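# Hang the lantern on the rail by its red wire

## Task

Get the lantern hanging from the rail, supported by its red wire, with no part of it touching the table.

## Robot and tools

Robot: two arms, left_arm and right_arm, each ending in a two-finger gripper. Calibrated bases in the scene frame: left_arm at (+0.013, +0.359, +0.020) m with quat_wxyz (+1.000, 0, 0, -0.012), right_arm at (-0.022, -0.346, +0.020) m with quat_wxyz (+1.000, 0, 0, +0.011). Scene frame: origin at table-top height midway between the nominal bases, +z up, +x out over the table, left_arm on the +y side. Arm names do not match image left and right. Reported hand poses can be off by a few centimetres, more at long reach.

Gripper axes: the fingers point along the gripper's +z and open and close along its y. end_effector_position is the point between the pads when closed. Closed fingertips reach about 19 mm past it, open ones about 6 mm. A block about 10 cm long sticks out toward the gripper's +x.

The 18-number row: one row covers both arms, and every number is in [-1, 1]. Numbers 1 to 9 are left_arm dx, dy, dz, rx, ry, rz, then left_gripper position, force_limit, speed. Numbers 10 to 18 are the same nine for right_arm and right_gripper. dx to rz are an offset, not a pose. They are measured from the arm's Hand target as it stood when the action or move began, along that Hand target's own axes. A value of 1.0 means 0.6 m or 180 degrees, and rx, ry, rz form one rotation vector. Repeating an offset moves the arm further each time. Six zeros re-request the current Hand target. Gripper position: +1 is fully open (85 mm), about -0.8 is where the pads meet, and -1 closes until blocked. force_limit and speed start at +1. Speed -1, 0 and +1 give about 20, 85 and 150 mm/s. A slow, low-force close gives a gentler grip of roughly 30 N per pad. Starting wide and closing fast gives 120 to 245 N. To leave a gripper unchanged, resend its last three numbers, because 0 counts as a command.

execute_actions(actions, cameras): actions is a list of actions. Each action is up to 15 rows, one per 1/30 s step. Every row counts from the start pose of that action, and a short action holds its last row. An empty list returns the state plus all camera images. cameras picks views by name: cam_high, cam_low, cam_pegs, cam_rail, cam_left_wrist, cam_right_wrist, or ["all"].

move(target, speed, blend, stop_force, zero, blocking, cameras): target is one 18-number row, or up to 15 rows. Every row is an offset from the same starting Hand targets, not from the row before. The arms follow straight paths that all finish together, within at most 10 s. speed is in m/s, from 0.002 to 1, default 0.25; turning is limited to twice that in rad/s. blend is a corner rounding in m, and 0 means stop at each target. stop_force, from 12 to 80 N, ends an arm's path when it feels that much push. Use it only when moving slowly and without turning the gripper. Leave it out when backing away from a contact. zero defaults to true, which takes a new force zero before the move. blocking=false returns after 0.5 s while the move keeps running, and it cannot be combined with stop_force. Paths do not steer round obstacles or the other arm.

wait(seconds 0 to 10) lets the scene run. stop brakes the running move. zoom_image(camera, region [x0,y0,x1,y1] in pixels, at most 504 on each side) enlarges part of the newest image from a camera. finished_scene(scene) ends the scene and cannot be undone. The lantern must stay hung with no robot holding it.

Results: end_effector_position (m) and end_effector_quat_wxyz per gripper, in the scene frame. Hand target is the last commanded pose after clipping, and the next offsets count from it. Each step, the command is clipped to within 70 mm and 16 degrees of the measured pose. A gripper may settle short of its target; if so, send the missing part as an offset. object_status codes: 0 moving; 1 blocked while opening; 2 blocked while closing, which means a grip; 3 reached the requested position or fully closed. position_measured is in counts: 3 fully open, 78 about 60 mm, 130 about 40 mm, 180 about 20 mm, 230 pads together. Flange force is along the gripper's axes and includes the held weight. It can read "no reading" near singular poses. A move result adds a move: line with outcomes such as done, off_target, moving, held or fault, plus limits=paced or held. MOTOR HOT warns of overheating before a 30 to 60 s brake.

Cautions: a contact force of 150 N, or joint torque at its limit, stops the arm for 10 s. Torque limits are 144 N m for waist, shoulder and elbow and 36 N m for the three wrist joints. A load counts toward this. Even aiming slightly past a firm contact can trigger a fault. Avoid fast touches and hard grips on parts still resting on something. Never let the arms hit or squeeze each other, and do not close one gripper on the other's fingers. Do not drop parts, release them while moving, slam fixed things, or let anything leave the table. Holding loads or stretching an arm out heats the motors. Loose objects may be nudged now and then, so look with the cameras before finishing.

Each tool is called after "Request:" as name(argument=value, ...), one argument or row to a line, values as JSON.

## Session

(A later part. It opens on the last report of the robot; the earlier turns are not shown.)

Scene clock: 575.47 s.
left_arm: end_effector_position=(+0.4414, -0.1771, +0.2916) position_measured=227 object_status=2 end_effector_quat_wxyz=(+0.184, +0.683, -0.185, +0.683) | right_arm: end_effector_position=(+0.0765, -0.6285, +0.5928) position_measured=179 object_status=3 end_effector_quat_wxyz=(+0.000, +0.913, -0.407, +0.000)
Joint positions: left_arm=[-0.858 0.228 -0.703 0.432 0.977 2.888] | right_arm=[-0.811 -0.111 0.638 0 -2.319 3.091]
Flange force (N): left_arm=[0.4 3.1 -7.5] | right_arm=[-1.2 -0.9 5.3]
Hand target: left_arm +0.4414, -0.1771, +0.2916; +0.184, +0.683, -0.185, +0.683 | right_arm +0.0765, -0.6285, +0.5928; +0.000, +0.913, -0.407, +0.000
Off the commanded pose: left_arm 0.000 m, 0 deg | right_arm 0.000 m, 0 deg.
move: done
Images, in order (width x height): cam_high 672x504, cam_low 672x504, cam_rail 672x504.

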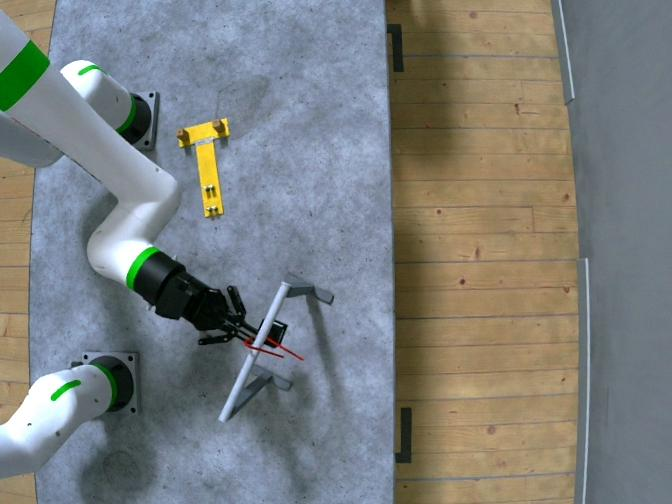

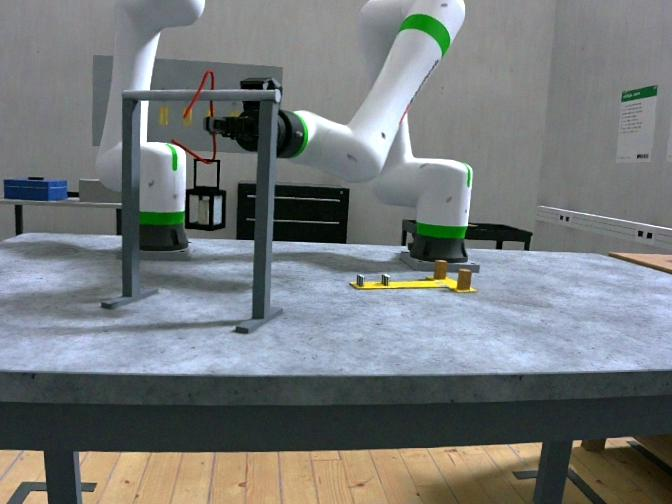

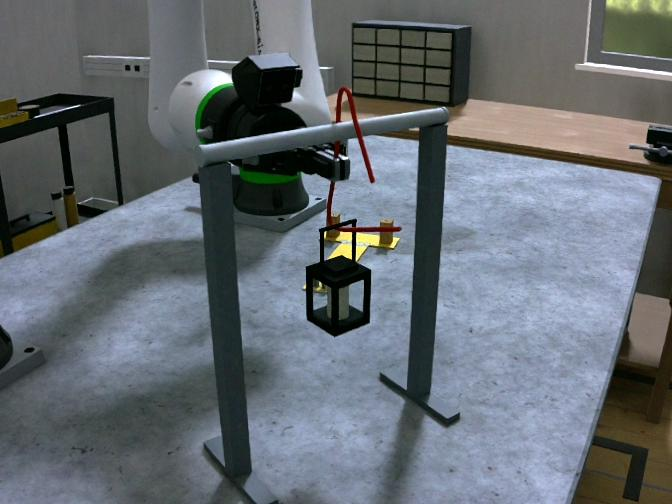

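Request:
move(
  target=[
    [-0.0267,-0.0003,0.0033,0,0,0,-1,1,-1,0,0,0,0,0,0,-0.4,0.5,-1],
    [-0.045,-0.0003,0.0033,0,0,0,-1,1,-1,0,0,0,0,0,0,-0.4,0.5,-1],
  ],
  speed=0.01,
  stop_force=12,
  cameras=["cam_low","cam_high","cam_rail"],
)

Request:
zoom_image(
  camera="cam_low",
  region=[150, 40, 270, 160],
)

Request:
zoom_image(
  camera="cam_rail",
  region=[280, 60, 400, 180],
)

Scene clock: 585.10 s.
left_arm: end_effector_position=(+0.4432, -0.1779, +0.2665) position_measured=227 object_status=2 end_effector_quat_wxyz=(+0.184, +0.683, -0.185, +0.683) | right_arm: end_effector_position=(+0.0765, -0.6285, +0.5928) position_measured=179 object_status=3 end_effector_quat_wxyz=(+0.000, +0.913, -0.407, +0.000)
Joint positions: left_arm=[-0.853 0.286 -0.706 0.41 1.031 2.921] | right_arm=[-0.811 -0.111 0.638 0 -2.319 3.091]
Flange force (N): left_arm=[11.4 3.3 -1.9] | right_arm=[-1.2 -1.1 5.2]
Hand target: left_arm +0.4432, -0.1779, +0.2666; +0.184, +0.683, -0.185, +0.683 (not the last commanded pose) | right_arm +0.0765, -0.6285, +0.5928; +0.000, +0.913, -0.407, +0.000
Off the commanded pose: left_arm 0.002 m, 0 deg | right_arm 0.000 m, 0 deg.
move: contact (left_arm); path passed 1 of 2 targets
Images, in order (width x height): cam_high 672x504, cam_low 672x504, cam_rail 672x504.

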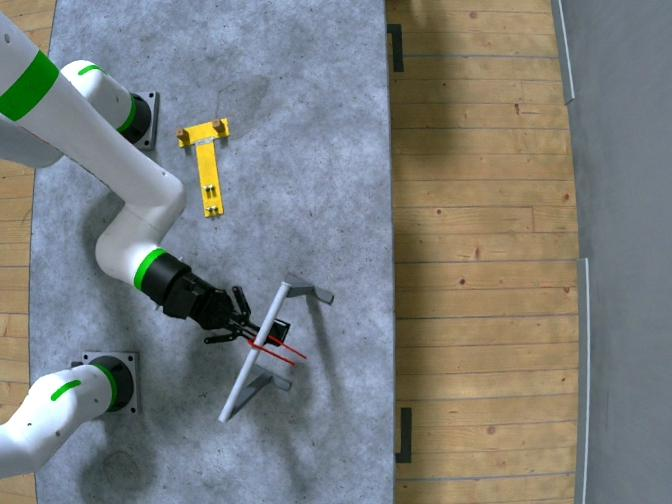

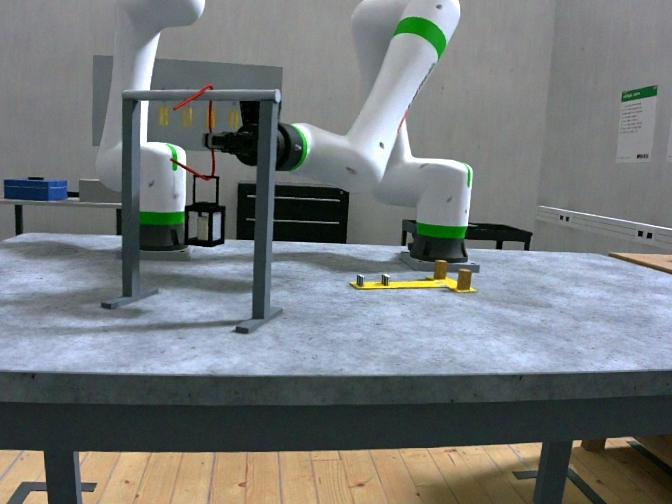

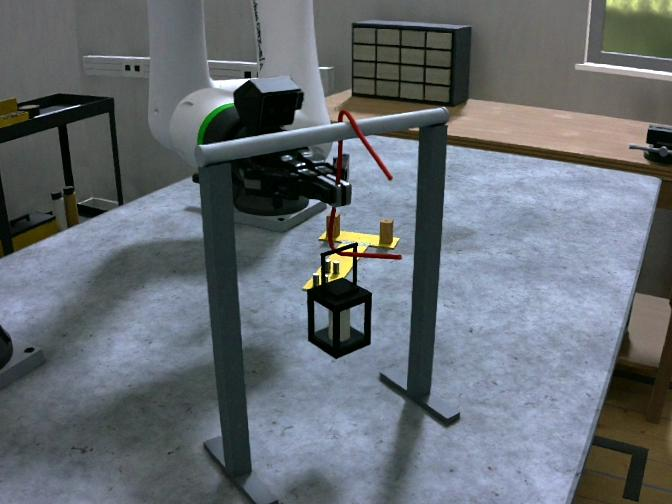

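Scaled by 4.200 from the camera's 672x504 image, which has a finer 960x720 frame.

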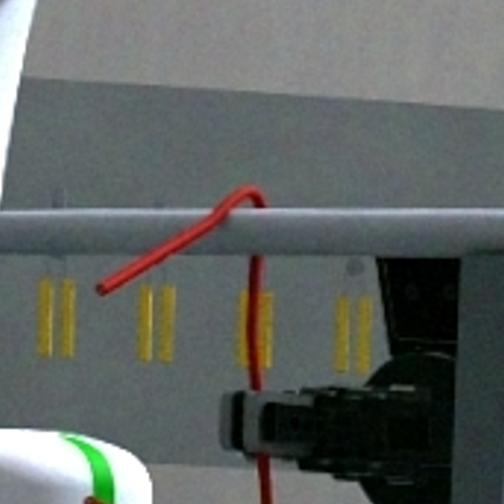

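Scaled by 4.200 from the camera's 672x504 image, which has a finer 960x720 frame.

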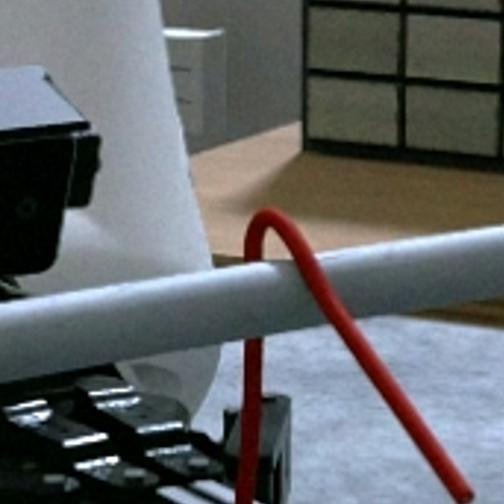

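Request:
move(
  target=[0.006,0,0,0,0,0,-1,1,-1,0,0,0,0,0,0,-0.4,0.5,-1],
  speed=0.01,
)

Scene clock: 587.97 s.
left_arm: end_effector_position=(+0.4432, -0.1779, +0.2702) position_measured=227 object_status=2 end_effector_quat_wxyz=(+0.184, +0.683, -0.185, +0.683) | right_arm: end_effector_position=(+0.0765, -0.6285, +0.5928) position_measured=179 object_status=3 end_effector_quat_wxyz=(+0.000, +0.913, -0.407, +0.000)
Joint positions: left_arm=[-0.853 0.278 -0.706 0.413 1.023 2.916] | right_arm=[-0.811 -0.111 0.638 0 -2.319 3.091]
Flange force (N): left_arm=[0.5 3.4 -7.2] | right_arm=[-1.6 -0.4 5.9]
Hand target: left_arm +0.4432, -0.1779, +0.2702; +0.184, +0.683, -0.185, +0.683 | right_arm +0.0765, -0.6285, +0.5928; +0.000, +0.913, -0.407, +0.000
Off the commanded pose: left_arm 0.000 m, 0 deg | right_arm 0.000 m, 0 deg.
move: done

Down 2 mm, then open.

Request:
move(
  target=[-0.003,0,0,0,0,0,-1,1,-1,0,0,0,0,0,0,-0.4,0.5,-1],
  speed=0.01,
)

Request:
move(
  target=[0,0,0,0,0,0,-0.45,1,-1,0,0,0,0,0,0,-0.4,0.5,-1],
  speed=0.05,
  cameras=["cam_low","cam_rail","cam_left_wrist"],
)

Request:
zoom_image(
  camera="cam_low",
  region=[150, 60, 290, 200],
)

Scene clock: 592.63 s.
left_arm: end_effector_position=(+0.4431, -0.1780, +0.2684) position_measured=227 object_status=2 end_effector_quat_wxyz=(+0.184, +0.683, -0.185, +0.683) | right_arm: end_effector_position=(+0.0765, -0.6285, +0.5928) position_measured=179 object_status=3 end_effector_quat_wxyz=(+0.000, +0.913, -0.407, +0.000)
Joint positions: left_arm=[-0.853 0.282 -0.706 0.412 1.027 2.918] | right_arm=[-0.811 -0.111 0.638 0 -2.319 3.091]
Flange force (N): left_arm=[4.7 3.6 -4.8] | right_arm=[-0.6 -0.1 4.6]
Hand target: left_arm +0.4432, -0.1779, +0.2684; +0.184, +0.683, -0.185, +0.683 | right_arm +0.0765, -0.6285, +0.5928; +0.000, +0.913, -0.407, +0.000
Off the commanded pose: left_arm 0.000 m, 0 deg | right_arm 0.000 m, 0 deg.
move: done

Scene clock: 593.67 s.
left_arm: end_effector_position=(+0.4432, -0.1779, +0.2683) position_measured=186 object_status=0 end_effector_quat_wxyz=(+0.184, +0.683, -0.185, +0.683) | right_arm: end_effector_position=(+0.0765, -0.6285, +0.5928) position_measured=179 object_status=3 end_effector_quat_wxyz=(+0.000, +0.913, -0.407, +0.000)
Joint positions: left_arm=[-0.853 0.282 -0.706 0.412 1.027 2.918] | right_arm=[-0.811 -0.111 0.638 0 -2.319 3.091]
Flange force (N): left_arm=[2.9 3.5 -7.0] | right_arm=[-1.0 -0.9 5.1]
Hand target: left_arm +0.4432, -0.1779, +0.2684; +0.184, +0.683, -0.185, +0.683 | right_arm +0.0765, -0.6285, +0.5928; +0.000, +0.913, -0.407, +0.000
Off the commanded pose: left_arm 0.000 m, 0 deg | right_arm 0.000 m, 0 deg.
move: done
camera_calibration:
cam_left_wrist: T_world_to_cam=[[-0.523109, -0.852191, -0.0113124, 0.0867511], [-0.297158, 0.194815, -0.934743, 0.432145], [0.798783, -0.485611, -0.355145, -0.216749], [0, 0, 0, 1]] pos_world=[0.346931, -0.115516, 0.327948]
Images, in order (width x height): cam_low 672x504, cam_rail 672x504, cam_left_wrist 672x504.

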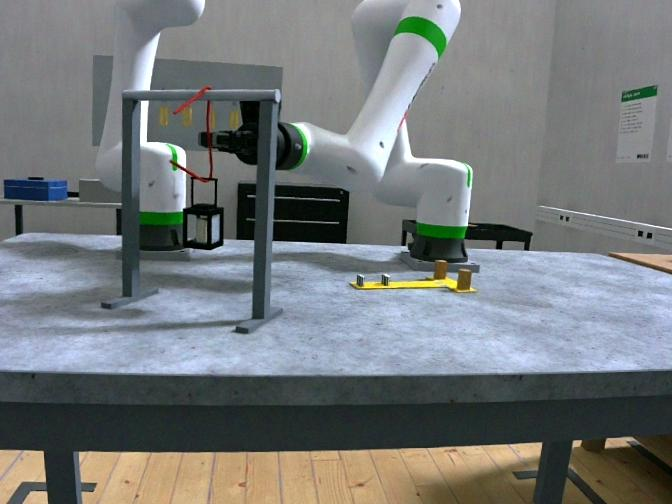

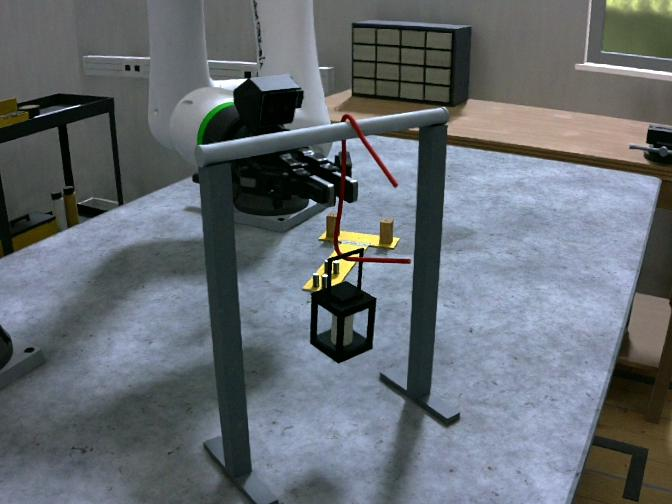

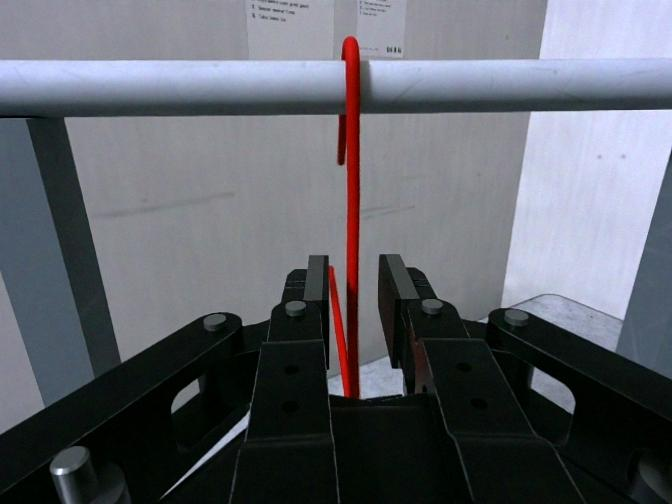

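Scaled by 3.600 from the camera's 672x504 image, which has a finer 960x720 frame.

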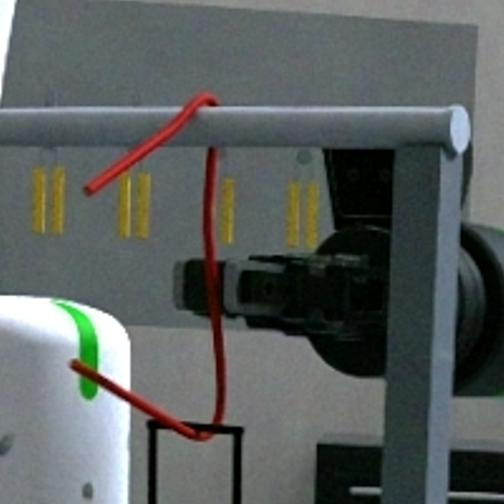

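Request:
move(
  target=[0,0,-0.25,0,0,0,-0.45,1,-1,0,0,0,0,0,0,-0.4,0.5,-1],
  speed=0.08,
)

Request:
wait(
  seconds=1,
  cameras=["cam_low","cam_rail"],
)

Scene clock: 599.93 s.
left_arm: end_effector_position=(+0.3136, -0.1024, +0.2684) position_measured=186 object_status=3 end_effector_quat_wxyz=(+0.184, +0.683, -0.185, +0.683) | right_arm: end_effector_position=(+0.0765, -0.6285, +0.5928) position_measured=179 object_status=3 end_effector_quat_wxyz=(+0.000, +0.913, -0.407, +0.000)
Joint positions: left_arm=[-1.1 0.049 -1.046 0.653 1.182 2.858] | right_arm=[-0.811 -0.111 0.638 0 -2.319 3.091]
Flange force (N): left_arm=[2.6 4.6 -9.2] | right_arm=[-1.1 -0.6 5.6]
Hand target: left_arm +0.3136, -0.1024, +0.2684; +0.184, +0.683, -0.185, +0.683 | right_arm +0.0765, -0.6285, +0.5928; +0.000, +0.913, -0.407, +0.000
Off the commanded pose: left_arm 0.000 m, 0 deg | right_arm 0.000 m, 0 deg.
move: done

Scene clock: 600.93 s.
left_arm: end_effector_position=(+0.3136, -0.1024, +0.2684) position_measured=186 object_status=3 end_effector_quat_wxyz=(+0.184, +0.683, -0.185, +0.683) | right_arm: end_effector_position=(+0.0765, -0.6285, +0.5928) position_measured=179 object_status=3 end_effector_quat_wxyz=(+0.000, +0.913, -0.407, +0.000)
Joint positions: left_arm=[-1.1 0.049 -1.046 0.653 1.182 2.858] | right_arm=[-0.811 -0.111 0.638 0 -2.319 3.091]
Flange force (N): left_arm=[2.9 4.6 -9.2] | right_arm=[-1.0 -0.4 5.3]
Hand target: left_arm +0.3136, -0.1024, +0.2684; +0.184, +0.683, -0.185, +0.683 | right_arm +0.0765, -0.6285, +0.5928; +0.000, +0.913, -0.407, +0.000
Tool commands: left_gripper/position=-0.45 left_gripper/force_limit=+1.0 left_gripper/speed=-1.0 right_gripper/position=-0.4 right_gripper/force_limit=+0.5 right_gripper/speed=-1.0
Off the commanded pose: left_arm 0.000 m, 0 deg | right_arm 0.000 m, 0 deg.
wait: 1.00 s; at rest by 0.17 s
Images, in order (width x height): cam_low 672x504, cam_rail 672x504.

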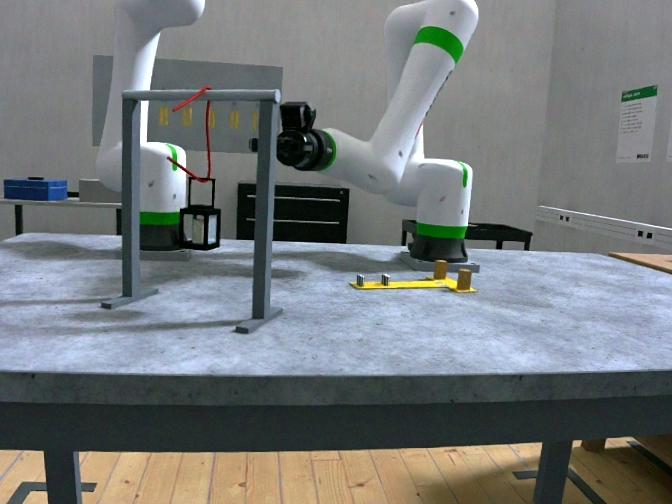

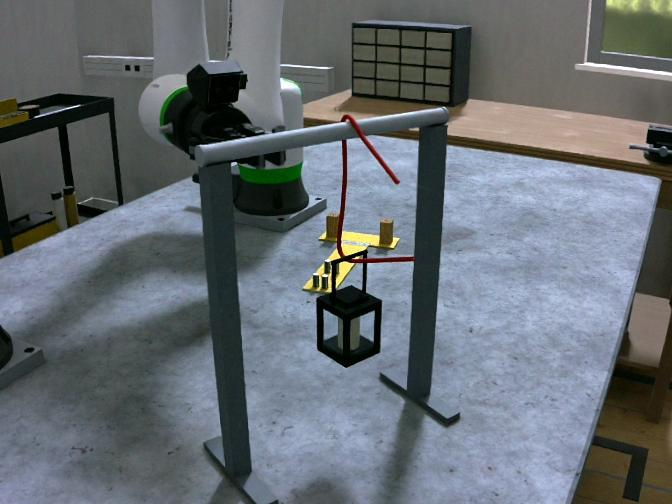

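Request:
finished_scene(
  scene=2,
)

The scene is finished: the task was done.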